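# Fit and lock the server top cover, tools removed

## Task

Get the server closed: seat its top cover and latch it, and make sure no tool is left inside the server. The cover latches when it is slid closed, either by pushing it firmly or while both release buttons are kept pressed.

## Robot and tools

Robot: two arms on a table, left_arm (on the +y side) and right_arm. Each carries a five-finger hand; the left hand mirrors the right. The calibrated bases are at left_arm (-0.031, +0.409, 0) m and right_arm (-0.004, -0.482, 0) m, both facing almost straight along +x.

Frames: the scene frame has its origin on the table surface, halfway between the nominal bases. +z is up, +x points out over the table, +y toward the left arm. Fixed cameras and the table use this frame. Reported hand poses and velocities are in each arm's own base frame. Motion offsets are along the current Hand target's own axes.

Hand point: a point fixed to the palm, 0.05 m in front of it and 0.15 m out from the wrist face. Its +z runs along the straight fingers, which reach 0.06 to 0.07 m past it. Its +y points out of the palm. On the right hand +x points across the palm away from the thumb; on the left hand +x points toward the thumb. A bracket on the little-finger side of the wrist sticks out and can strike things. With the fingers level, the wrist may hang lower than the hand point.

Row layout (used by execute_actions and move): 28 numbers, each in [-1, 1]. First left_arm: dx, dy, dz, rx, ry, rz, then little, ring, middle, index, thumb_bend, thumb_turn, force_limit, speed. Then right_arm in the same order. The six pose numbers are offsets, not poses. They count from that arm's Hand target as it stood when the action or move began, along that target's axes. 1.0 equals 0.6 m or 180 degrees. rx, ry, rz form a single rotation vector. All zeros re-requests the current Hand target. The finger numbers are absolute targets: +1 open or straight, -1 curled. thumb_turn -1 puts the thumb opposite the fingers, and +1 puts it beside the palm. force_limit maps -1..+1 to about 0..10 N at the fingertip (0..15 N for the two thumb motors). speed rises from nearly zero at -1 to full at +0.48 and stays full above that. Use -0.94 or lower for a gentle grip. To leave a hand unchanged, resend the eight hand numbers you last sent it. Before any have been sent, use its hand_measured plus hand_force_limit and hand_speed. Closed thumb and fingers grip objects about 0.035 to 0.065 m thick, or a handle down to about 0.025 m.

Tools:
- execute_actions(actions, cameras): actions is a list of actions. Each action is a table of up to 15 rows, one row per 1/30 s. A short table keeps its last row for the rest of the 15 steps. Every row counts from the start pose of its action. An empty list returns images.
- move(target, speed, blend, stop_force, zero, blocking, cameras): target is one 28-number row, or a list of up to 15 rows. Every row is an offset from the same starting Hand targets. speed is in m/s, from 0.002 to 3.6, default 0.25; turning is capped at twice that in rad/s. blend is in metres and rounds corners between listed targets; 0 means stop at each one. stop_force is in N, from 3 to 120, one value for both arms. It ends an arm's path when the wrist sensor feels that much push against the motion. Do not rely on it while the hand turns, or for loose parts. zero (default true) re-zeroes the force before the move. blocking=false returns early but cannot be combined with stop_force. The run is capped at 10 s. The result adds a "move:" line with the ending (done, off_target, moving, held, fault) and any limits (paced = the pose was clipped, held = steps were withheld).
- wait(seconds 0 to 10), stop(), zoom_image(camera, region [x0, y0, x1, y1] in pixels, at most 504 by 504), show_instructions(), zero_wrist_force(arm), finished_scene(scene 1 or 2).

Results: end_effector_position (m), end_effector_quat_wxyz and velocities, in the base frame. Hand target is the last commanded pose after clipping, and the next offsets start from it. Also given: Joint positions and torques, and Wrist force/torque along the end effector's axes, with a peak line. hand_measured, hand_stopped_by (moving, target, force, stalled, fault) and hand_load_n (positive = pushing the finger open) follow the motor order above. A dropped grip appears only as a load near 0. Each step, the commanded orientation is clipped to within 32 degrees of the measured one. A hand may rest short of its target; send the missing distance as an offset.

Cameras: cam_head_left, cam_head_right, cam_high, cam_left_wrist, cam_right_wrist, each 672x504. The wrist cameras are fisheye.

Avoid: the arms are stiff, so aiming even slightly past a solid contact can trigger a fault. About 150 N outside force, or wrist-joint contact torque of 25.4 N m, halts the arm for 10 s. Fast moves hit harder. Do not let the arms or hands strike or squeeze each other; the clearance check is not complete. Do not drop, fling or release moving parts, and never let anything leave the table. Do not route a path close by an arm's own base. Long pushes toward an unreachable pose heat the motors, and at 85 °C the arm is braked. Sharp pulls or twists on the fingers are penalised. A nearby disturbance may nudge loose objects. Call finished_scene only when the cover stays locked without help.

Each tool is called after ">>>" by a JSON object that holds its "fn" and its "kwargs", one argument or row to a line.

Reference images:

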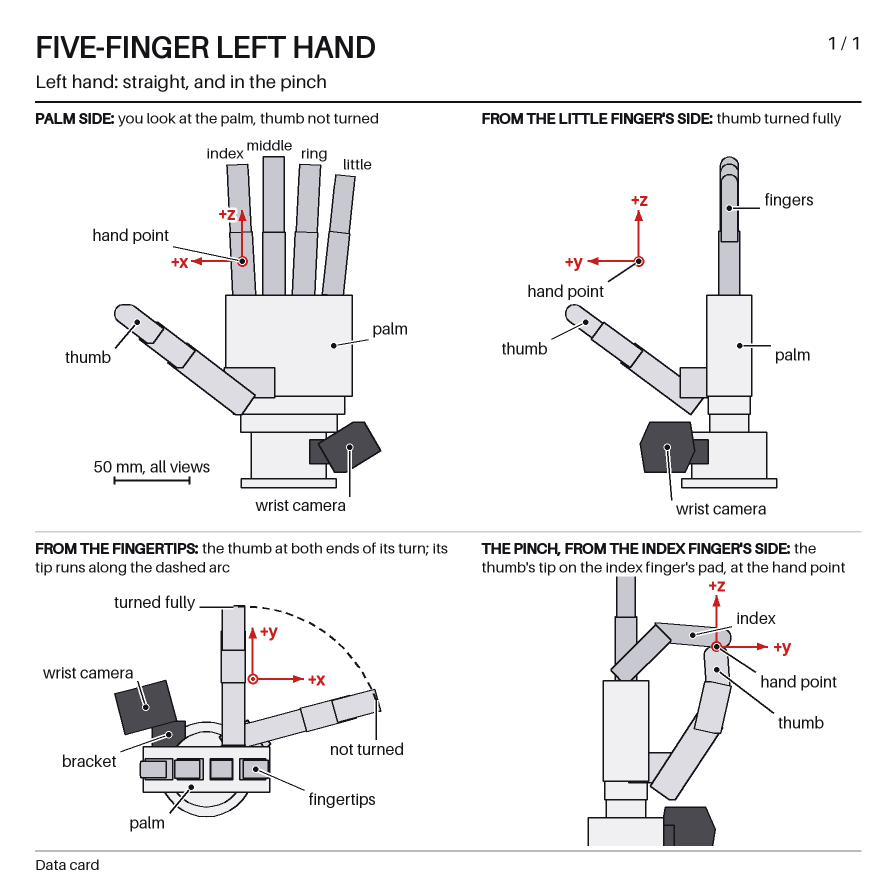

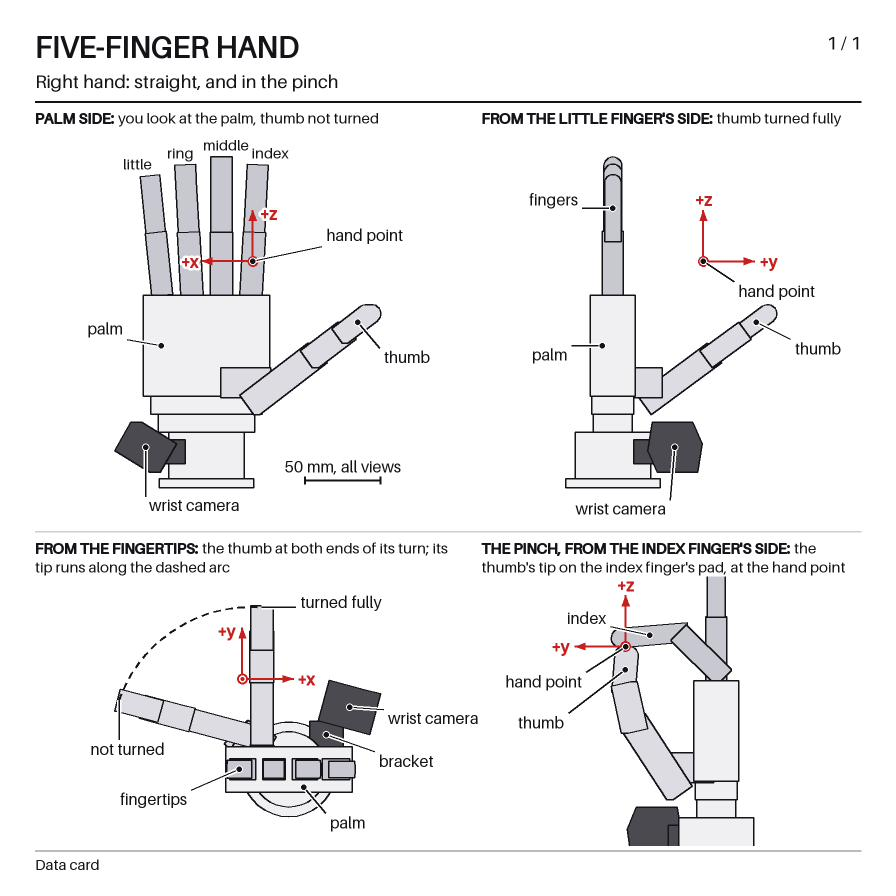

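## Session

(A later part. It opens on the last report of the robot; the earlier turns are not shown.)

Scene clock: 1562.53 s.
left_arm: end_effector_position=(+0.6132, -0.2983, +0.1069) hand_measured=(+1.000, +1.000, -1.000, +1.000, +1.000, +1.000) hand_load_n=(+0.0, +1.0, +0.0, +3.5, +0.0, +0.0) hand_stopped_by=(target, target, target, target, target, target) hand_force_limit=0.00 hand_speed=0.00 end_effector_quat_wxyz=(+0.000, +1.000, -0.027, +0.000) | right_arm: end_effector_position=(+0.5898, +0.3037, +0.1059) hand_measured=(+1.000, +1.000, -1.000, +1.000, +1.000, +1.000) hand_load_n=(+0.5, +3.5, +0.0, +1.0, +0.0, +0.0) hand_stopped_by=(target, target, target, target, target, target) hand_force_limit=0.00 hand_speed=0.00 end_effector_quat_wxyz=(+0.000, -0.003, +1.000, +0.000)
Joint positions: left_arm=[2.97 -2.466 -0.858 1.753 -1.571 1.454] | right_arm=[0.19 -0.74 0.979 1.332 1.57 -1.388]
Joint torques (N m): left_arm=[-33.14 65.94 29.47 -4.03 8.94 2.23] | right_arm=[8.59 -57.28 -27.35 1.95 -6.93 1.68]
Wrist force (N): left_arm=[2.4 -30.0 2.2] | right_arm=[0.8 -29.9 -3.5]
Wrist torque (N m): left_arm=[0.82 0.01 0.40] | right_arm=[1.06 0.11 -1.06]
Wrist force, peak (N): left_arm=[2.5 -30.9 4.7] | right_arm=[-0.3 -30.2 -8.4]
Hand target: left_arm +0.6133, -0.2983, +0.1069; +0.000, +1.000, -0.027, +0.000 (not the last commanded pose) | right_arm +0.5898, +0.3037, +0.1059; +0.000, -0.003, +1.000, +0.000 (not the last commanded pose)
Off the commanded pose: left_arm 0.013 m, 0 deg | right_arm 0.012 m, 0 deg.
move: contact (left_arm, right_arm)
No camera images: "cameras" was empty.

>>> {"fn": "wait", "kwargs": {
  "seconds": 0,
  "cameras": ["cam_high","cam_left_wrist","cam_right_wrist"]
}}

>>> {"fn": "zoom_image", "kwargs": {
  "camera": "cam_high",
  "region": [290, 140, 380, 230]
}}

>>> {"fn": "zoom_image", "kwargs": {
  "camera": "cam_high",
  "region": [290, 220, 380, 310]
}}

>>> {"fn": "zoom_image", "kwargs": {
  "camera": "cam_left_wrist",
  "region": [340, 180, 480, 320]
}}

>>> {"fn": "zoom_image", "kwargs": {
  "camera": "cam_right_wrist",
  "region": [200, 200, 340, 340]
}}

Scene clock: 1580.80 s.
left_arm: end_effector_position=(+0.6133, -0.2983, +0.1069) hand_measured=(+1.000, +1.000, -1.000, +1.000, +1.000, +1.000) hand_load_n=(+0.0, +1.0, +0.0, +3.5, +0.0, +0.0) hand_stopped_by=(target, target, target, target, target, target) hand_force_limit=0.00 hand_speed=0.00 end_effector_quat_wxyz=(+0.000, +1.000, -0.027, +0.000) | right_arm: end_effector_position=(+0.5898, +0.3037, +0.1059) hand_measured=(+1.000, +1.000, -1.000, +1.000, +1.000, +1.000) hand_load_n=(+0.0, +3.0, +0.5, +1.0, +0.0, +0.0) hand_stopped_by=(target, target, target, target, target, target) hand_force_limit=0.00 hand_speed=0.00 end_effector_quat_wxyz=(+0.000, -0.003, +1.000, +0.000)
Joint positions: left_arm=[2.97 -2.466 -0.858 1.753 -1.571 1.454] | right_arm=[0.19 -0.74 0.979 1.332 1.57 -1.388]
Joint torques (N m): left_arm=[-31.73 66.2 29.67 -2.15 8.89 2.06] | right_arm=[11.8 -58.18 -28.19 1.07 -6.97 1.07]
Wrist force (N): left_arm=[2.2 -30.0 2.9] | right_arm=[0.8 -29.8 -3.6]
Wrist torque (N m): left_arm=[0.78 0.08 0.38] | right_arm=[1.09 0.09 -1.04]
Wrist force, peak (N): left_arm=[2.3 -30.5 2.6] | right_arm=[0.8 -30.0 -3.7]
Hand target: left_arm +0.6133, -0.2983, +0.1069; +0.000, +1.000, -0.027, +0.000 (not the last commanded pose) | right_arm +0.5898, +0.3037, +0.1059; +0.000, -0.003, +1.000, +0.000 (not the last commanded pose)
Off the commanded pose: left_arm 0.013 m, 0 deg | right_arm 0.012 m, 0 deg.
camera_calibration:
cam_left_wrist: T_world_to_cam=[[0.33226, 0.943183, 0.00305879, 0.0788345], [0.800912, -0.283851, 0.527227, -0.630506], [0.49814, -0.172727, -0.849719, -0.146408], [0, 0, 0, 1]] pos_world=[0.551718, -0.278614, 0.207773]
cam_right_wrist: T_world_to_cam=[[-0.261233, 0.964075, -0.0481327, -0.127817], [0.817029, 0.247391, 0.520827, -0.613313], [0.514024, 0.0967312, -0.852304, -0.124936], [0, 0, 0, 1]] pos_world=[0.531925, 0.287039, 0.206794]
Images, in order (width x height): cam_high 672x504, cam_left_wrist 672x504, cam_right_wrist 672x504.

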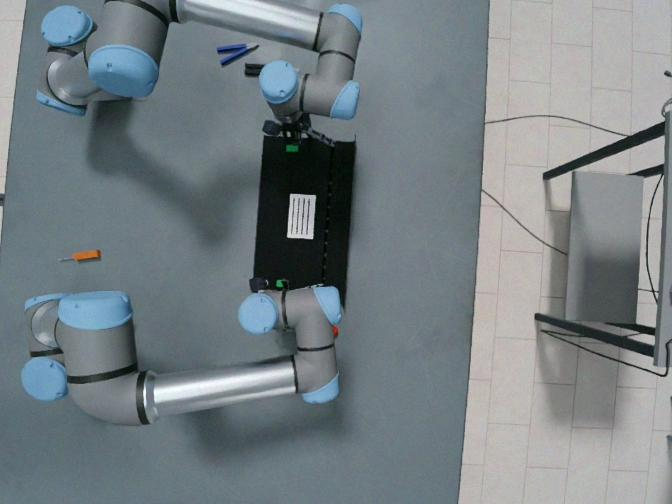

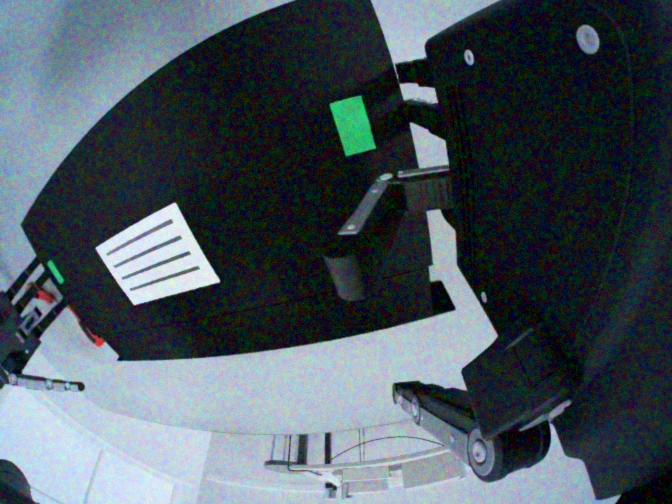

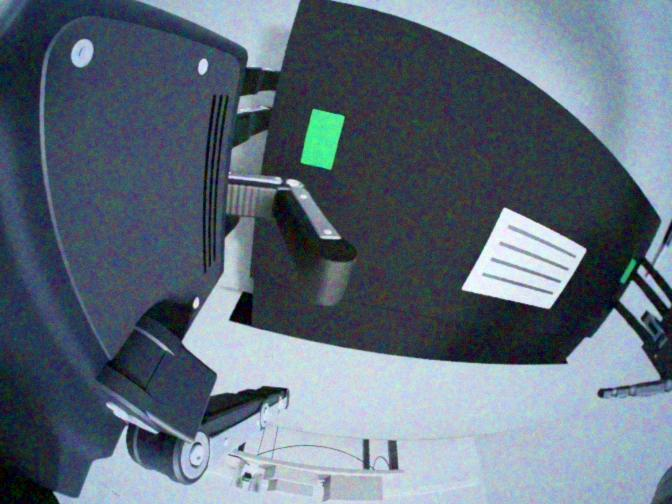

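Scaled by 5.600.

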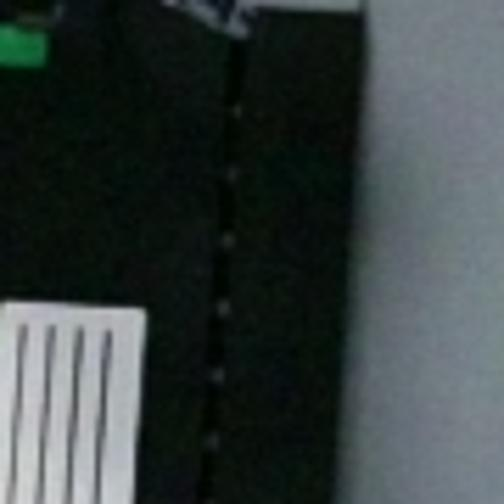

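Scaled by 5.600.

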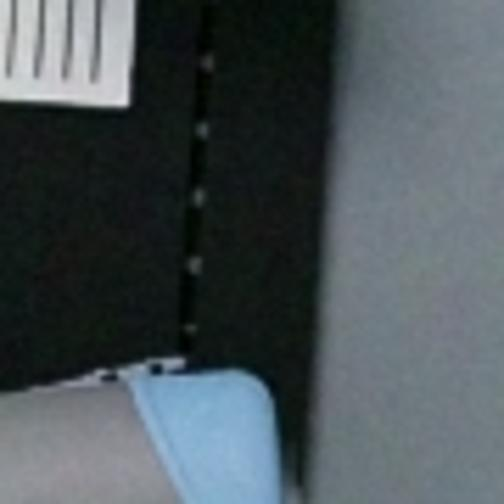

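Scaled by 3.600 from the camera's 672x504 image, which has a finer 960x720 frame.

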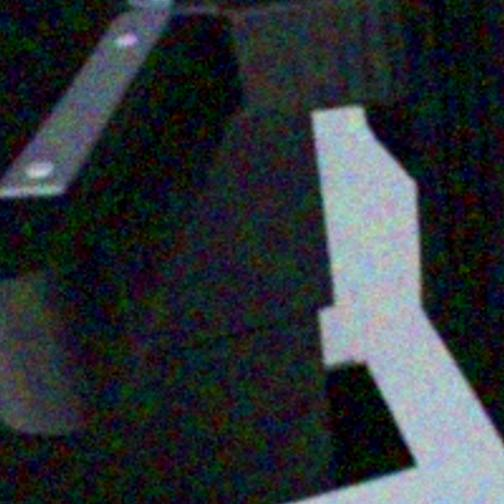

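Scaled by 3.600 from the camera's 672x504 image, which has a finer 960x720 frame.

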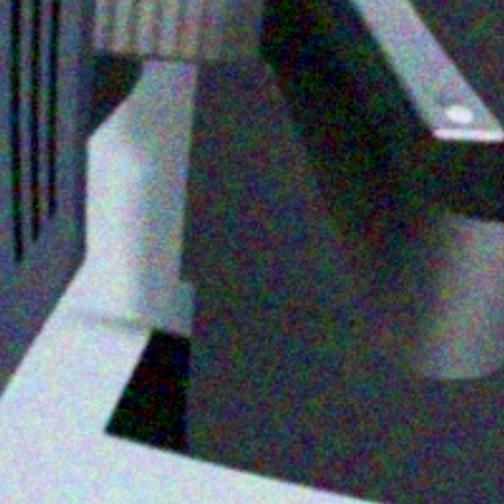

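>>> {"fn": "move", "kwargs": {
  "target": [
    [0,0,-0.0030,0,0,0,1,1,-1,1,1,1,0,0,0,0,-0.0037,0,0,0,1,1,-1,1,1,1,0,0],
    [-0.0025,0,-0.0030,0,0,0,1,1,-1,1,1,1,0,0,0.0025,0,-0.0037,0,0,0,1,1,-1,1,1,1,0,0]
  ],
  "speed": 0.012,
  "cameras": []
}}

>>> {"fn": "move", "kwargs": {
  "target": [0,0,0.025,0,0,0,1,1,-1,1,1,1,0,0,0,0,0.025,0,0,0,1,1,-1,1,1,1,0,0],
  "speed": 0.006,
  "stop_force": 8,
  "cameras": []
}}

Scene clock: 1604.07 s.
left_arm: end_effector_position=(+0.6118, -0.2982, +0.1087) hand_measured=(+1.000, +1.000, -1.000, +1.000, +1.000, +1.000) hand_load_n=(+0.0, +1.0, +0.0, +3.5, +0.0, +0.0) hand_stopped_by=(target, target, target, target, target, target) hand_force_limit=0.00 hand_speed=0.00 end_effector_quat_wxyz=(+0.000, +1.000, -0.027, +0.000) | right_arm: end_effector_position=(+0.5883, +0.3037, +0.1081) hand_measured=(+1.000, +1.000, -1.000, +1.000, +1.000, +1.000) hand_load_n=(+0.0, +3.5, +0.0, +1.0, -0.5, +0.0) hand_stopped_by=(target, target, target, target, target, target) hand_force_limit=0.00 hand_speed=0.00 end_effector_quat_wxyz=(+0.000, -0.003, +1.000, +0.000)
Joint positions: left_arm=[2.97 -2.46 -0.863 1.753 -1.571 1.454] | right_arm=[0.19 -0.745 0.983 1.334 1.57 -1.387]
Joint torques (N m): left_arm=[-33.16 66.76 6.51 -0.05 8.75 -1.52] | right_arm=[20.78 -64.06 -8.63 -0.63 -6.65 1.64]
Wrist force (N): left_arm=[2.1 -29.8 4.6] | right_arm=[1.7 -28.7 4.9]
Wrist torque (N m): left_arm=[0.64 0.16 0.40] | right_arm=[0.62 -0.10 -1.01]
Wrist force, peak (N): left_arm=[2.2 -30.6 4.7] | right_arm=[0.6 -30.0 -3.6]
Hand target: left_arm +0.6118, -0.2982, +0.1087; +0.000, +1.000, -0.027, +0.000 | right_arm +0.5883, +0.3037, +0.1081; +0.000, -0.003, +1.000, +0.000
Off the commanded pose: left_arm 0.000 m, 0 deg | right_arm 0.000 m, 0 deg.
move: done
No camera images: "cameras" was empty.

Scene clock: 1605.87 s.
left_arm: end_effector_position=(+0.6118, -0.2982, +0.1067) hand_measured=(+1.000, +1.000, -1.000, +1.000, +1.000, +1.000) hand_load_n=(-0.5, +1.0, +0.0, +3.5, +0.0, +0.0) hand_stopped_by=(target, target, target, target, target, target) hand_force_limit=0.00 hand_speed=0.00 end_effector_quat_wxyz=(+0.000, +1.000, -0.027, +0.000) | right_arm: end_effector_position=(+0.5883, +0.3037, +0.1058) hand_measured=(+1.000, +1.000, -1.000, +1.000, +1.000, +1.000) hand_load_n=(+0.5, +3.5, +0.0, +1.0, +0.0, +0.0) hand_stopped_by=(target, target, target, target, target, target) hand_force_limit=0.00 hand_speed=0.00 end_effector_quat_wxyz=(+0.000, -0.003, +1.000, +0.000)
Joint positions: left_arm=[2.97 -2.461 -0.867 1.757 -1.571 1.454] | right_arm=[0.19 -0.743 0.986 1.329 1.57 -1.387]
Joint torques (N m): left_arm=[-33.34 64.1 27.6 -4.07 8.64 -1.55] | right_arm=[20.99 -57.78 -27.36 1.62 -6.6 1.64]
Wrist force (N): left_arm=[3.5 -30.2 0.0] | right_arm=[0.4 -29.5 -4.4]
Wrist torque (N m): left_arm=[0.90 0.08 0.50] | right_arm=[1.12 0.21 -1.12]
Wrist force, peak (N): left_arm=[3.2 -30.5 -5.5] | right_arm=[-0.7 -29.8 -9.6]
Hand target: left_arm +0.6118, -0.2982, +0.1068; +0.000, +1.000, -0.027, +0.000 (not the last commanded pose) | right_arm +0.5883, +0.3037, +0.1059; +0.000, -0.003, +1.000, +0.000 (not the last commanded pose)
Off the commanded pose: left_arm 0.013 m, 0 deg | right_arm 0.013 m, 0 deg.
move: contact (left_arm, right_arm)
No camera images: "cameras" was empty.

>>> {"fn": "zoom_image", "kwargs": {
  "camera": "cam_high",
  "region": [240, 120, 300, 180]
}}

>>> {"fn": "zoom_image", "kwargs": {
  "camera": "cam_high",
  "region": [230, 240, 290, 300]
}}

>>> {"fn": "zoom_image", "kwargs": {
  "camera": "cam_high",
  "region": [320, 170, 360, 210]
}}

Scaled by 8.400.
This view is cut from an older image: the scene may have changed since it was taken.

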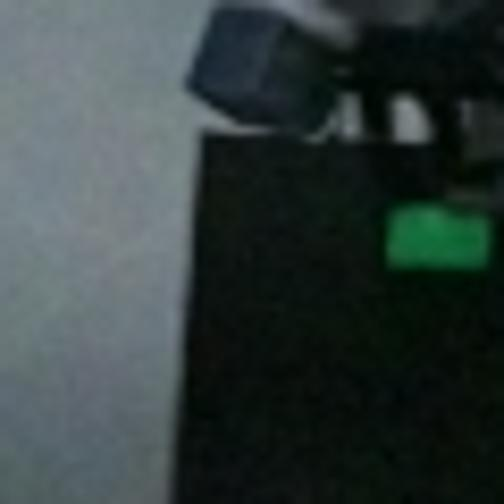

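Scaled by 8.400.
This view is cut from an older image: the scene may have changed since it was taken.

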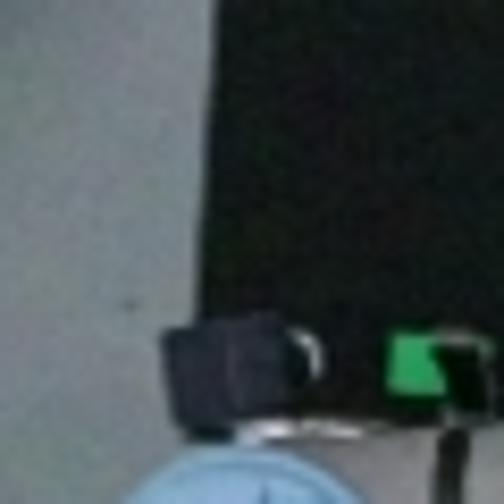

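Scaled by 12.600.
This view is cut from an older image: the scene may have changed since it was taken.

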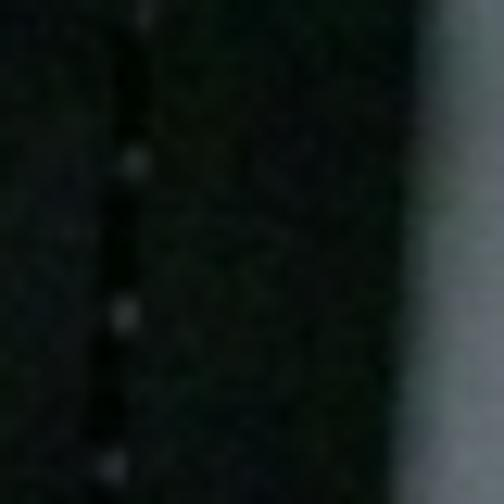

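>>> {"fn": "move", "kwargs": {
  "target": [-0.0067,0,0,0,0,0,1,1,-1,1,1,1,0,0,0.0067,0,0,0,0,0,1,1,-1,1,1,1,0,0],
  "speed": 0.008,
  "cameras": []
}}

Scene clock: 1752.20 s.
left_arm: end_effector_position=(+0.6078, -0.2980, +0.1068) hand_measured=(+1.000, +1.000, -1.000, +1.000, +1.000, +1.000) hand_load_n=(+0.0, +1.0, +0.0, +3.5, +0.0, +0.0) hand_stopped_by=(target, target, target, target, target, target) hand_force_limit=0.00 hand_speed=0.00 end_effector_quat_wxyz=(+0.000, +1.000, -0.027, +0.000) | right_arm: end_effector_position=(+0.5843, +0.3037, +0.1059) hand_measured=(+1.000, +1.000, -1.000, +1.000, +1.000, +1.000) hand_load_n=(+0.0, +3.5, +0.0, +0.5, +0.0, +0.0) hand_stopped_by=(target, target, target, target, target, target) hand_force_limit=0.00 hand_speed=0.00 end_effector_quat_wxyz=(+0.000, -0.003, +1.000, +0.000)
Joint positions: left_arm=[2.969 -2.45 -0.888 1.767 -1.571 1.453] | right_arm=[0.192 -0.754 1.005 1.32 1.57 -1.386]
Joint torques (N m): left_arm=[-33.27 66.44 6.31 0.01 8.19 -1.58] | right_arm=[20.55 -63.86 -10.04 -0.59 -6.2 1.75]
Wrist force (N): left_arm=[2.3 -30.3 4.6] | right_arm=[1.9 -29.3 4.6]
Wrist torque (N m): left_arm=[0.66 0.11 0.55] | right_arm=[0.65 -0.11 -1.02]
Wrist force, peak (N): left_arm=[2.4 -30.5 4.8] | right_arm=[0.4 -29.8 -4.6]
Hand target: left_arm +0.6077, -0.2980, +0.1068; +0.000, +1.000, -0.027, +0.000 | right_arm +0.5842, +0.3036, +0.1059; +0.000, -0.003, +1.000, +0.000
Off the commanded pose: left_arm 0.000 m, 0 deg | right_arm 0.000 m, 0 deg.
move: done
No camera images: "cameras" was empty.

>>> {"fn": "move", "kwargs": {
  "target": [0,0,0.025,0,0,0,1,1,-1,1,1,1,0,0,0,0,0.025,0,0,0,1,1,-1,1,1,1,0,0],
  "speed": 0.006,
  "stop_force": 7,
  "cameras": []
}}

Scene clock: 1760.20 s.
left_arm: end_effector_position=(+0.6077, -0.2980, +0.0987) hand_measured=(+1.000, +1.000, -1.000, +1.000, +1.000, +1.000) hand_load_n=(+0.0, +1.0, +0.0, +3.0, -0.5, +0.0) hand_stopped_by=(target, target, target, target, target, target) hand_force_limit=0.00 hand_speed=0.00 end_effector_quat_wxyz=(+0.000, +1.000, -0.027, +0.000) | right_arm: end_effector_position=(+0.5842, +0.3037, +0.0981) hand_measured=(+1.000, +1.000, -1.000, +1.000, +1.000, +1.000) hand_load_n=(+0.5, +3.0, +0.0, +0.5, +0.0, +0.0) hand_stopped_by=(target, target, target, target, target, target) hand_force_limit=0.00 hand_speed=0.00 end_effector_quat_wxyz=(+0.000, -0.003, +1.000, +0.000)
Joint positions: left_arm=[2.969 -2.455 -0.9 1.784 -1.571 1.453] | right_arm=[0.192 -0.748 1.015 1.304 1.57 -1.386]
Joint torques (N m): left_arm=[-30.99 61.22 27.88 -3.93 7.61 -0.86] | right_arm=[20.56 -56.78 -27 1.95 -5.84 1.59]
Wrist force (N): left_arm=[2.7 -30.3 -3.4] | right_arm=[0.3 -29.1 -5.9]
Wrist torque (N m): left_arm=[1.15 0.01 0.58] | right_arm=[1.22 0.27 -1.11]
Wrist force, peak (N): left_arm=[2.0 -31.0 -8.6] | right_arm=[-1.0 -29.5 -12.1]
Hand target: left_arm +0.6077, -0.2980, +0.0987; +0.000, +1.000, -0.027, +0.000 (not the last commanded pose) | right_arm +0.5842, +0.3037, +0.0981; +0.000, -0.003, +1.000, +0.000 (not the last commanded pose)
Off the commanded pose: left_arm 0.007 m, 0 deg | right_arm 0.007 m, 0 deg.
move: contact (left_arm, right_arm)
No camera images: "cameras" was empty.

>>> {"fn": "move", "kwargs": {
  "target": [0,0,0.0042,0,0,0,1,1,-1,1,1,1,0,0,0,0,0.0042,0,0,0,1,1,-1,1,1,1,0,0],
  "speed": 0.006,
  "stop_force": 14,
  "cameras": ["cam_high","cam_left_wrist","cam_right_wrist"]
}}

>>> {"fn": "zoom_image", "kwargs": {
  "camera": "cam_high",
  "region": [290, 140, 380, 230]
}}

>>> {"fn": "zoom_image", "kwargs": {
  "camera": "cam_left_wrist",
  "region": [300, 60, 480, 320]
}}

>>> {"fn": "zoom_image", "kwargs": {
  "camera": "cam_right_wrist",
  "region": [200, 80, 380, 340]
}}

Scene clock: 1773.07 s.
left_arm: end_effector_position=(+0.6077, -0.2980, +0.0962) hand_measured=(+1.000, +1.000, -1.000, +1.000, +1.000, +1.000) hand_load_n=(+0.0, +1.0, +0.0, +3.5, +0.0, +0.0) hand_stopped_by=(target, target, target, target, target, target) hand_force_limit=0.00 hand_speed=0.00 end_effector_quat_wxyz=(+0.000, +1.000, -0.027, +0.000) | right_arm: end_effector_position=(+0.5842, +0.3037, +0.0956) hand_measured=(+1.000, +1.000, -1.000, +1.000, +1.000, +1.000) hand_load_n=(+0.5, +3.0, +0.0, +0.5, +0.0, +0.0) hand_stopped_by=(target, target, target, target, target, target) hand_force_limit=0.00 hand_speed=0.00 end_effector_quat_wxyz=(+0.000, -0.003, +1.000, +0.000)
Joint positions: left_arm=[2.969 -2.456 -0.904 1.789 -1.571 1.453] | right_arm=[0.192 -0.746 1.018 1.299 1.57 -1.386]
Joint torques (N m): left_arm=[-30.56 31.89 1.18 2.14 7.6 -0.84] | right_arm=[20.9 -31.9 -2.8 -1.92 -5.87 1.5]
Wrist force (N): left_arm=[0.4 -31.6 -12.4] | right_arm=[-0.6 -30.5 -12.4]
Wrist torque (N m): left_arm=[1.68 -0.17 0.45] | right_arm=[1.60 0.41 -1.22]
Wrist force, peak (N): left_arm=[0.1 -32.1 -12.8] | right_arm=[-0.9 -30.9 -12.0]
Hand target: left_arm +0.6077, -0.2980, +0.0962; +0.000, +1.000, -0.027, +0.000 | right_arm +0.5842, +0.3037, +0.0956; +0.000, -0.003, +1.000, +0.000
Off the commanded pose: left_arm 0.000 m, 0 deg | right_arm 0.000 m, 0 deg.
move: done
camera_calibration:
cam_left_wrist: T_world_to_cam=[[0.33226, 0.943183, 0.00305879, 0.080412], [0.800912, -0.283851, 0.527227, -0.620321], [0.49814, -0.172727, -0.849719, -0.152793], [0, 0, 0, 1]] pos_world=[0.546218, -0.278314, 0.196973]
cam_right_wrist: T_world_to_cam=[[-0.261229, 0.964076, -0.0481302, -0.129779], [0.817031, 0.247386, 0.520827, -0.603373], [0.514024, 0.0967311, -0.852304, -0.130837], [0, 0, 0, 1]] pos_world=[0.526325, 0.287039, 0.196494]
Images, in order (width x height): cam_high 672x504, cam_left_wrist 672x504, cam_right_wrist 672x504.

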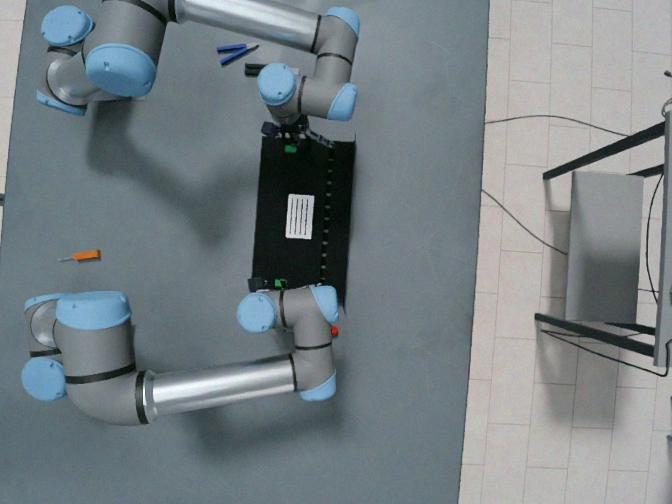

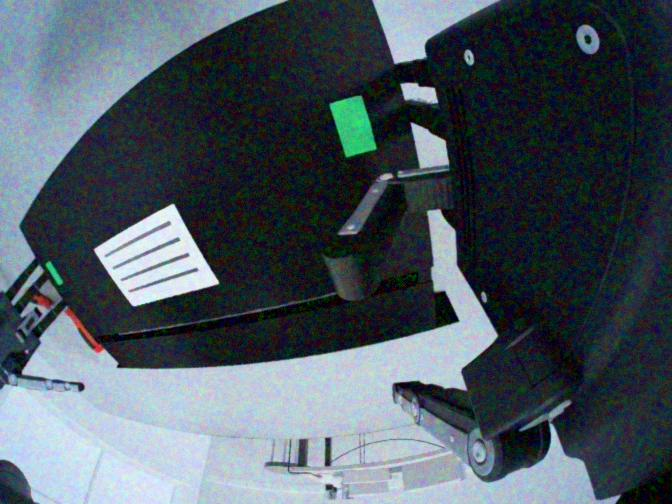

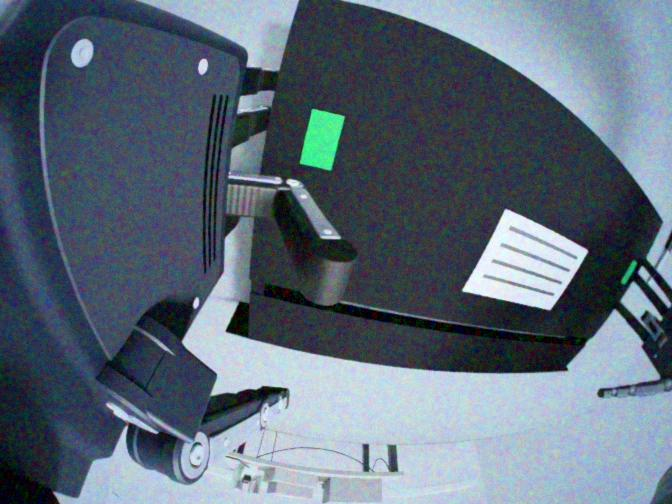

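Scaled by 5.600.

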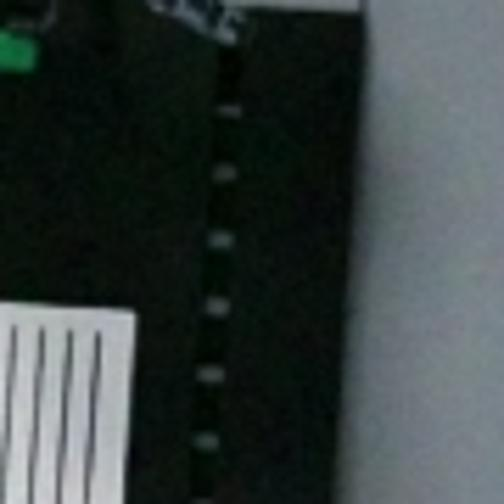

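Scaled by 1.938 from the camera's 672x504 image, which has a finer 960x720 frame.

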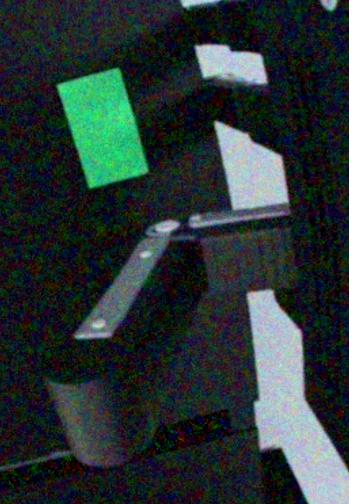

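Scaled by 1.938 from the camera's 672x504 image, which has a finer 960x720 frame.

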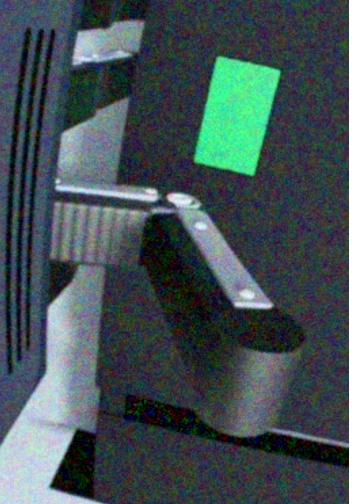

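>>> {"fn": "move", "kwargs": {
  "target": [
    [0,-0.03,-0.0012,0,0,0,1,1,-1,1,1,1,0,0,0,-0.03,-0.0012,0,0,0,1,1,-1,1,1,1,0,0],
    [0,-0.05,-0.0897,0,0,0,1,1,-1,1,1,1,0,0,0,-0.05,-0.0907,0,0,0,1,1,-1,1,1,1,0,0],
    [-0.3562,0.0727,-0.0897,0,0,0.5,-1,-1,-1,-1,1,1,0,0,0.3520,0.0730,-0.0907,0,0,-0.5,-1,-1,-1,-1,1,1,0,0]
  ],
  "speed": [0.03,0.15,0.35],
  "blend": [0.005,0.02,0],
  "cameras": ["cam_high","cam_head_right"]
}}

>>> {"fn": "zoom_image", "kwargs": {
  "camera": "cam_high",
  "region": [230, 120, 370, 320]
}}

Scene clock: 1822.23 s.
left_arm: end_effector_position=(+0.3919, -0.3299, +0.1500) hand_measured=(-1.000, -1.000, -1.000, -1.000, +1.000, +1.000) hand_load_n=(+0.0, +0.0, +0.0, +0.0, +0.0, +0.0) hand_stopped_by=(target, target, target, target, target, target) hand_force_limit=0.00 hand_speed=0.00 end_effector_quat_wxyz=(+0.000, +0.687, -0.726, +0.000) | right_arm: end_effector_position=(+0.3728, +0.3460, +0.1501) hand_measured=(-1.000, -1.000, -1.000, -1.000, +1.000, +1.000) hand_load_n=(+0.0, +0.0, +0.0, +0.0, +0.0, +0.0) hand_stopped_by=(target, target, target, target, target, target) hand_force_limit=0.00 hand_speed=0.00 end_effector_quat_wxyz=(+0.000, +0.709, -0.705, +0.000)
Joint positions: left_arm=[2.8 -2.202 -1.212 1.843 -1.571 2.855] | right_arm=[0.378 -0.963 1.25 1.284 1.57 -2.77]
Joint torques (N m): left_arm=[-15.41 55.65 5.61 -2.06 1.27 1.61] | right_arm=[7.68 -53.23 -7.41 1.58 -1.13 -1.61]
Wrist force (N): left_arm=[0.2 0.2 0.3] | right_arm=[0.1 -0.4 0.0]
Wrist torque (N m): left_arm=[0.02 -0.03 -0.05] | right_arm=[0.00 -0.05 0.06]
Wrist force, peak (N): left_arm=[0.6 -32.1 -12.6] | right_arm=[-0.7 -30.8 -12.4]
Hand target: left_arm +0.3919, -0.3299, +0.1500; +0.000, +0.687, -0.726, +0.000 | right_arm +0.3728, +0.3460, +0.1501; +0.000, +0.709, -0.705, +0.000
Off the commanded pose: left_arm 0.000 m, 0 deg | right_arm 0.000 m, 0 deg.
move: done
Images, in order (width x height): cam_head_right 672x504, cam_high 672x504.

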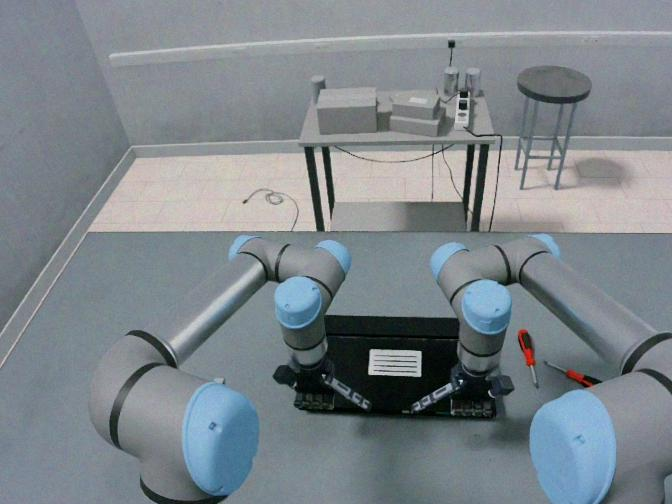

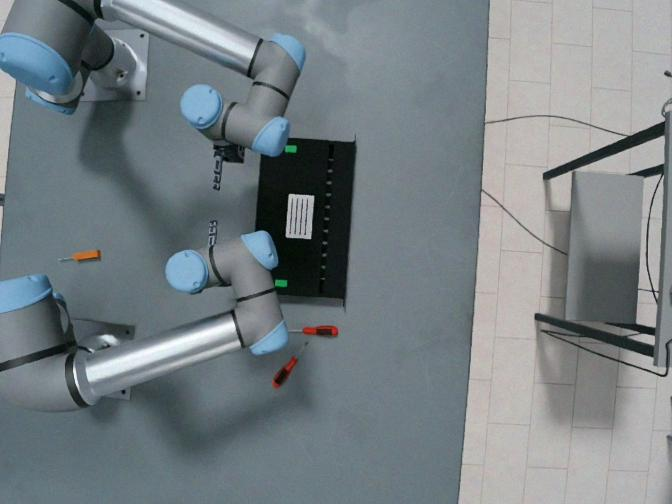

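Scaled by 2.520.

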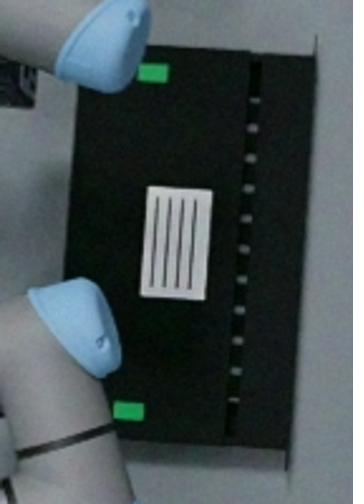

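>>> {"fn": "move", "kwargs": {
  "target": [0,0,0.2,0,0,0,-1,-1,-1,-1,1,1,0,0,0,0,0.2,0,0,0,-1,-1,-1,-1,1,1,0,0],
  "speed": 0.15,
  "cameras": []
}}

>>> {"fn": "move", "kwargs": {
  "target": [0,0,0.032,0,0,0,-1,-1,-1,-1,1,1,0,0,0,0,0.032,0,0,0,-1,-1,-1,-1,1,1,0,0],
  "speed": 0.03,
  "stop_force": 5,
  "cameras": []
}}

>>> {"fn": "move", "kwargs": {
  "target": [0,-0.07,0,0,0,0,-1,-1,-1,-1,1,1,0,0,0,-0.07,0,0,0,0,-1,-1,-1,-1,1,1,0,0],
  "speed": 0.01,
  "stop_force": 8,
  "cameras": ["cam_high"]
}}

>>> {"fn": "zoom_image", "kwargs": {
  "camera": "cam_high",
  "region": [290, 140, 380, 230]
}}

Scene clock: 1834.23 s.
left_arm: end_effector_position=(+0.3919, -0.3298, +0.0301) hand_measured=(-1.000, -1.000, -1.000, -1.000, +1.000, +1.000) hand_load_n=(+0.0, +0.0, +0.0, +0.0, +0.0, +0.0) hand_stopped_by=(target, target, target, target, target, target) hand_force_limit=0.00 hand_speed=0.00 end_effector_quat_wxyz=(+0.000, +0.687, -0.726, +0.000) | right_arm: end_effector_position=(+0.3727, +0.3461, +0.0302) hand_measured=(-1.000, -1.000, -1.000, -1.000, +1.000, +1.000) hand_load_n=(+0.5, +0.0, +0.5, +0.0, +0.0, +0.0) hand_stopped_by=(target, target, target, target, target, target) hand_force_limit=0.00 hand_speed=0.00 end_effector_quat_wxyz=(+0.000, +0.709, -0.705, +0.000)
Joint positions: left_arm=[2.801 -2.315 -1.346 2.09 -1.571 2.856] | right_arm=[0.378 -0.846 1.383 1.035 1.57 -2.77]
Joint torques (N m): left_arm=[11.04 33.72 1.61 -0.12 2.16 -1.81] | right_arm=[7.11 -33.12 -2.64 0.99 -2.35 1.42]
Wrist force (N): left_arm=[0.4 0.5 -0.1] | right_arm=[-0.3 0.1 0.3]
Wrist torque (N m): left_arm=[0.08 -0.07 -0.04] | right_arm=[0.00 -0.01 0.02]
Wrist force, peak (N): left_arm=[0.6 0.4 1.3] | right_arm=[0.2 -0.1 1.3]
Hand target: left_arm +0.3919, -0.3298, +0.0300; +0.000, +0.687, -0.726, +0.000 | right_arm +0.3727, +0.3461, +0.0301; +0.000, +0.709, -0.705, +0.000
Off the commanded pose: left_arm 0.000 m, 0 deg | right_arm 0.000 m, 0 deg.
move: done
No camera images: "cameras" was empty.

Scene clock: 1835.73 s.
left_arm: end_effector_position=(+0.3919, -0.3298, +0.0108) hand_measured=(-1.000, -1.000, -1.000, -1.000, +1.000, +1.000) hand_load_n=(+0.5, +0.0, +0.0, +0.0, +0.0, +0.0) hand_stopped_by=(target, target, target, target, target, target) hand_force_limit=0.00 hand_speed=0.00 end_effector_quat_wxyz=(+0.000, +0.687, -0.726, +0.000) | right_arm: end_effector_position=(+0.3727, +0.3461, +0.0109) hand_measured=(-1.000, -1.000, -1.000, -1.000, +1.000, +1.000) hand_load_n=(+0.5, +0.0, +0.0, +0.5, +0.0, +0.0) hand_stopped_by=(target, target, target, target, target, target) hand_force_limit=0.00 hand_speed=0.00 end_effector_quat_wxyz=(+0.000, +0.709, -0.705, +0.000)
Joint positions: left_arm=[2.801 -2.339 -1.359 2.127 -1.571 2.856] | right_arm=[0.378 -0.822 1.395 0.998 1.57 -2.77]
Joint torques (N m): left_arm=[12.73 33.09 1.42 -0.16 2.34 -0.36] | right_arm=[7.35 -34 -1.94 1.06 -2.38 1.35]
Wrist force (N): left_arm=[0.5 0.2 0.1] | right_arm=[-0.1 0.2 -0.1]
Wrist torque (N m): left_arm=[0.01 -0.08 -0.02] | right_arm=[0.03 -0.04 0.06]
Wrist force, peak (N): left_arm=[0.7 0.2 0.4] | right_arm=[-0.2 0.4 0.1]
Hand target: left_arm +0.3919, -0.3298, +0.0108; +0.000, +0.687, -0.726, +0.000 | right_arm +0.3727, +0.3461, +0.0109; +0.000, +0.709, -0.705, +0.000
Off the commanded pose: left_arm 0.000 m, 0 deg | right_arm 0.000 m, 0 deg.
move: done
No camera images: "cameras" was empty.

Scene clock: 1838.27 s.
left_arm: end_effector_position=(+0.4038, -0.3304, +0.0108) hand_measured=(-1.000, -1.000, -1.000, -1.000, +1.000, +1.000) hand_load_n=(+0.0, +0.0, +0.0, +0.0, +0.0, +0.0) hand_stopped_by=(target, target, target, target, target, target) hand_force_limit=0.00 hand_speed=0.00 end_effector_quat_wxyz=(+0.000, +0.687, -0.726, +0.000) | right_arm: end_effector_position=(+0.3872, +0.3462, +0.0109) hand_measured=(-1.000, -1.000, -1.000, -1.000, +1.000, +1.000) hand_load_n=(+0.0, +0.0, +0.0, +0.0, +0.0, +0.0) hand_stopped_by=(target, target, target, target, target, target) hand_force_limit=0.00 hand_speed=0.00 end_effector_quat_wxyz=(+0.000, +0.709, -0.705, +0.000)
Joint positions: left_arm=[2.807 -2.361 -1.317 2.107 -1.571 2.862] | right_arm=[0.368 -0.797 1.349 1.02 1.57 -2.78]
Joint torques (N m): left_arm=[-16.33 58.4 1.69 -0.06 2.21 -1.99] | right_arm=[4.95 -56.45 -2.81 1.87 -2.51 1.62]
Wrist force (N): left_arm=[0.4 -0.2 0.0] | right_arm=[-0.1 0.2 0.2]
Wrist torque (N m): left_arm=[-0.03 -0.08 -0.01] | right_arm=[0.01 -0.03 0.01]
Wrist force, peak (N): left_arm=[-3.9 11.1 -0.6] | right_arm=[2.6 9.2 -1.0]
Hand target: left_arm +0.4037, -0.3304, +0.0108; +0.000, +0.687, -0.726, +0.000 (not the last commanded pose) | right_arm +0.3872, +0.3462, +0.0109; +0.000, +0.709, -0.705, +0.000 (not the last commanded pose)
Off the commanded pose: left_arm 0.030 m, 0 deg | right_arm 0.028 m, 0 deg.
move: contact (left_arm, right_arm)
Images, in order (width x height): cam_high 672x504.

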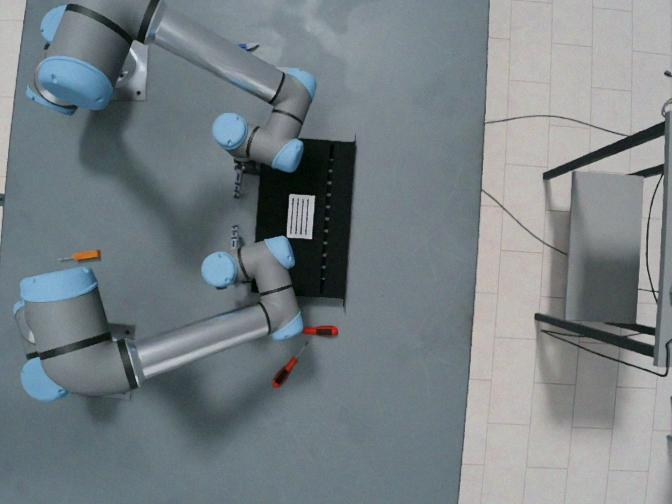

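Scaled by 5.600.

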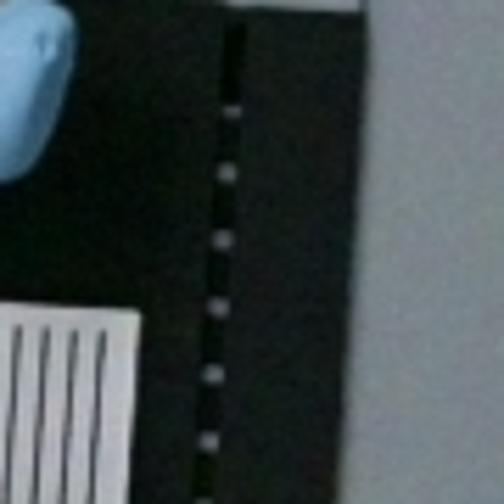

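>>> {"fn": "move", "kwargs": {
  "target": [0,-0.022,0,0,0,0,-1,-1,-1,-1,1,1,0,0,0,-0.022,0,0,0,0,-1,-1,-1,-1,1,1,0,0],
  "speed": 0.008,
  "stop_force": 40,
  "cameras": ["cam_high"]
}}

>>> {"fn": "zoom_image", "kwargs": {
  "camera": "cam_high",
  "region": [290, 140, 380, 230]
}}

>>> {"fn": "zoom_image", "kwargs": {
  "camera": "cam_high",
  "region": [290, 220, 380, 310]
}}

Scene clock: 1851.87 s.
left_arm: end_effector_position=(+0.4122, -0.3308, +0.0108) hand_measured=(-1.000, -1.000, -1.000, -1.000, +1.000, +1.000) hand_load_n=(+0.0, +0.0, +0.0, +0.0, +0.0, +0.0) hand_stopped_by=(target, target, target, target, target, target) hand_force_limit=0.00 hand_speed=0.00 end_effector_quat_wxyz=(+0.000, +0.687, -0.726, +0.000) | right_arm: end_effector_position=(+0.3930, +0.3462, +0.0109) hand_measured=(-1.000, -1.000, -1.000, -1.000, +1.000, +1.000) hand_load_n=(+0.0, +0.0, +0.0, +0.0, +0.0, +0.0) hand_stopped_by=(target, target, target, target, target, target) hand_force_limit=0.00 hand_speed=0.00 end_effector_quat_wxyz=(+0.000, +0.709, -0.705, +0.000)
Joint positions: left_arm=[2.811 -2.377 -1.287 2.093 -1.571 2.866] | right_arm=[0.365 -0.787 1.329 1.029 1.57 -2.784]
Joint torques (N m): left_arm=[-5.2 60.08 16.1 6.47 1.38 -1.42] | right_arm=[5.54 -56.01 -2.61 4.01 -0.28 1.45]
Wrist force (N): left_arm=[-7.4 41.9 -4.8] | right_arm=[0.2 0.0 0.3]
Wrist torque (N m): left_arm=[2.26 0.10 -2.56] | right_arm=[-0.01 -0.07 0.02]
Wrist force, peak (N): left_arm=[-10.5 50.3 -5.0] | right_arm=[8.8 40.0 -5.2]
Hand target: left_arm +0.4121, -0.3309, +0.0108; +0.000, +0.687, -0.726, +0.000 (not the last commanded pose) | right_arm +0.3930, +0.3462, +0.0109; +0.000, +0.709, -0.705, +0.000 (not the last commanded pose)
Off the commanded pose: left_arm 0.005 m, 0 deg | right_arm 0.007 m, 0 deg.
move: contact (left_arm, right_arm)
Images, in order (width x height): cam_high 672x504.

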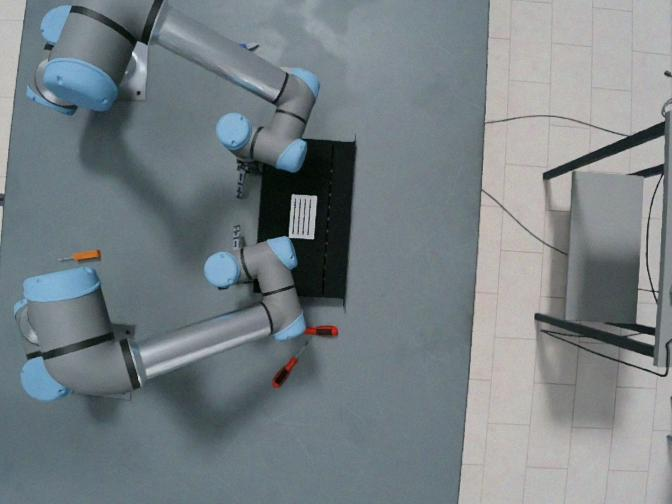

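Scaled by 5.600.

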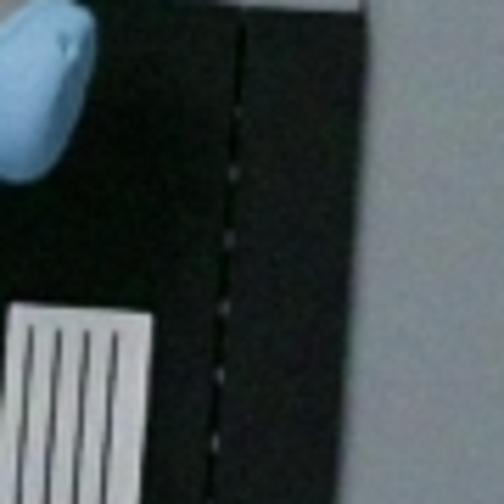

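Scaled by 5.600.

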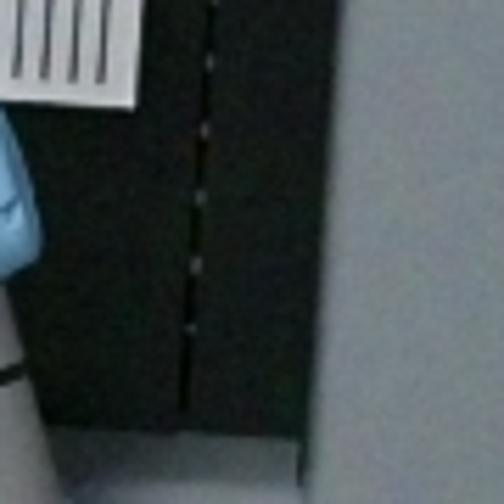

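>>> {"fn": "move", "kwargs": {
  "target": [0,-0.0110,0,0,0,0,-1,-1,-1,-1,1,1,0,0,0,-0.0155,0,0,0,0,-1,-1,-1,-1,1,1,0,0],
  "speed": 0.008,
  "stop_force": 60,
  "cameras": ["cam_high"]
}}

>>> {"fn": "zoom_image", "kwargs": {
  "camera": "cam_high",
  "region": [290, 140, 380, 230]
}}

>>> {"fn": "zoom_image", "kwargs": {
  "camera": "cam_high",
  "region": [290, 220, 380, 310]
}}

Scene clock: 1871.50 s.
left_arm: end_effector_position=(+0.4187, -0.3312, +0.0108) hand_measured=(-1.000, -1.000, -1.000, -1.000, +1.000, +1.000) hand_load_n=(+0.0, +0.0, +0.0, +0.0, +0.0, +0.0) hand_stopped_by=(target, target, target, target, target, target) hand_force_limit=0.00 hand_speed=0.00 end_effector_quat_wxyz=(+0.000, +0.687, -0.726, +0.000) | right_arm: end_effector_position=(+0.4023, +0.3463, +0.0109) hand_measured=(-1.000, -1.000, -1.000, -1.000, +1.000, +1.000) hand_load_n=(+0.5, +0.0, +0.0, +0.0, +0.0, +0.0) hand_stopped_by=(target, target, target, target, target, target) hand_force_limit=0.00 hand_speed=0.00 end_effector_quat_wxyz=(+0.000, +0.709, -0.705, +0.000)
Joint positions: left_arm=[2.814 -2.39 -1.263 2.081 -1.571 2.869] | right_arm=[0.359 -0.77 1.298 1.044 1.57 -2.79]
Joint torques (N m): left_arm=[14.68 37.1 29.8 -1.71 1.24 2.1] | right_arm=[-17.11 -41.31 -42.07 -5.52 0.03 0.04]
Wrist force (N): left_arm=[-2.0 13.3 -1.2] | right_arm=[10.2 48.8 -0.9]
Wrist torque (N m): left_arm=[0.76 -0.07 -1.04] | right_arm=[2.29 -0.37 0.73]
Wrist force, peak (N): left_arm=[-12.4 48.4 -0.6] | right_arm=[8.8 51.1 -3.1]
Hand target: left_arm +0.4187, -0.3312, +0.0108; +0.000, +0.687, -0.726, +0.000 | right_arm +0.4023, +0.3463, +0.0109; +0.000, +0.709, -0.705, +0.000
Off the commanded pose: left_arm 0.000 m, 0 deg | right_arm 0.000 m, 0 deg.
move: done
Images, in order (width x height): cam_high 672x504.

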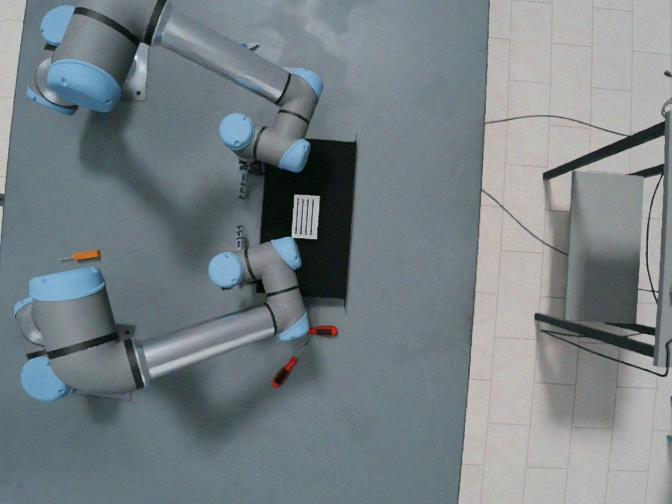

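Scaled by 5.600.

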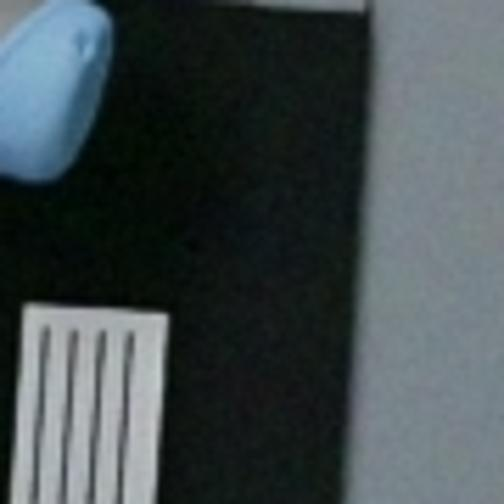

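Scaled by 5.600.

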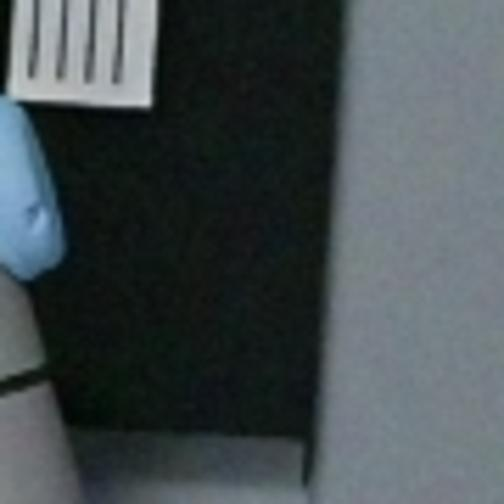

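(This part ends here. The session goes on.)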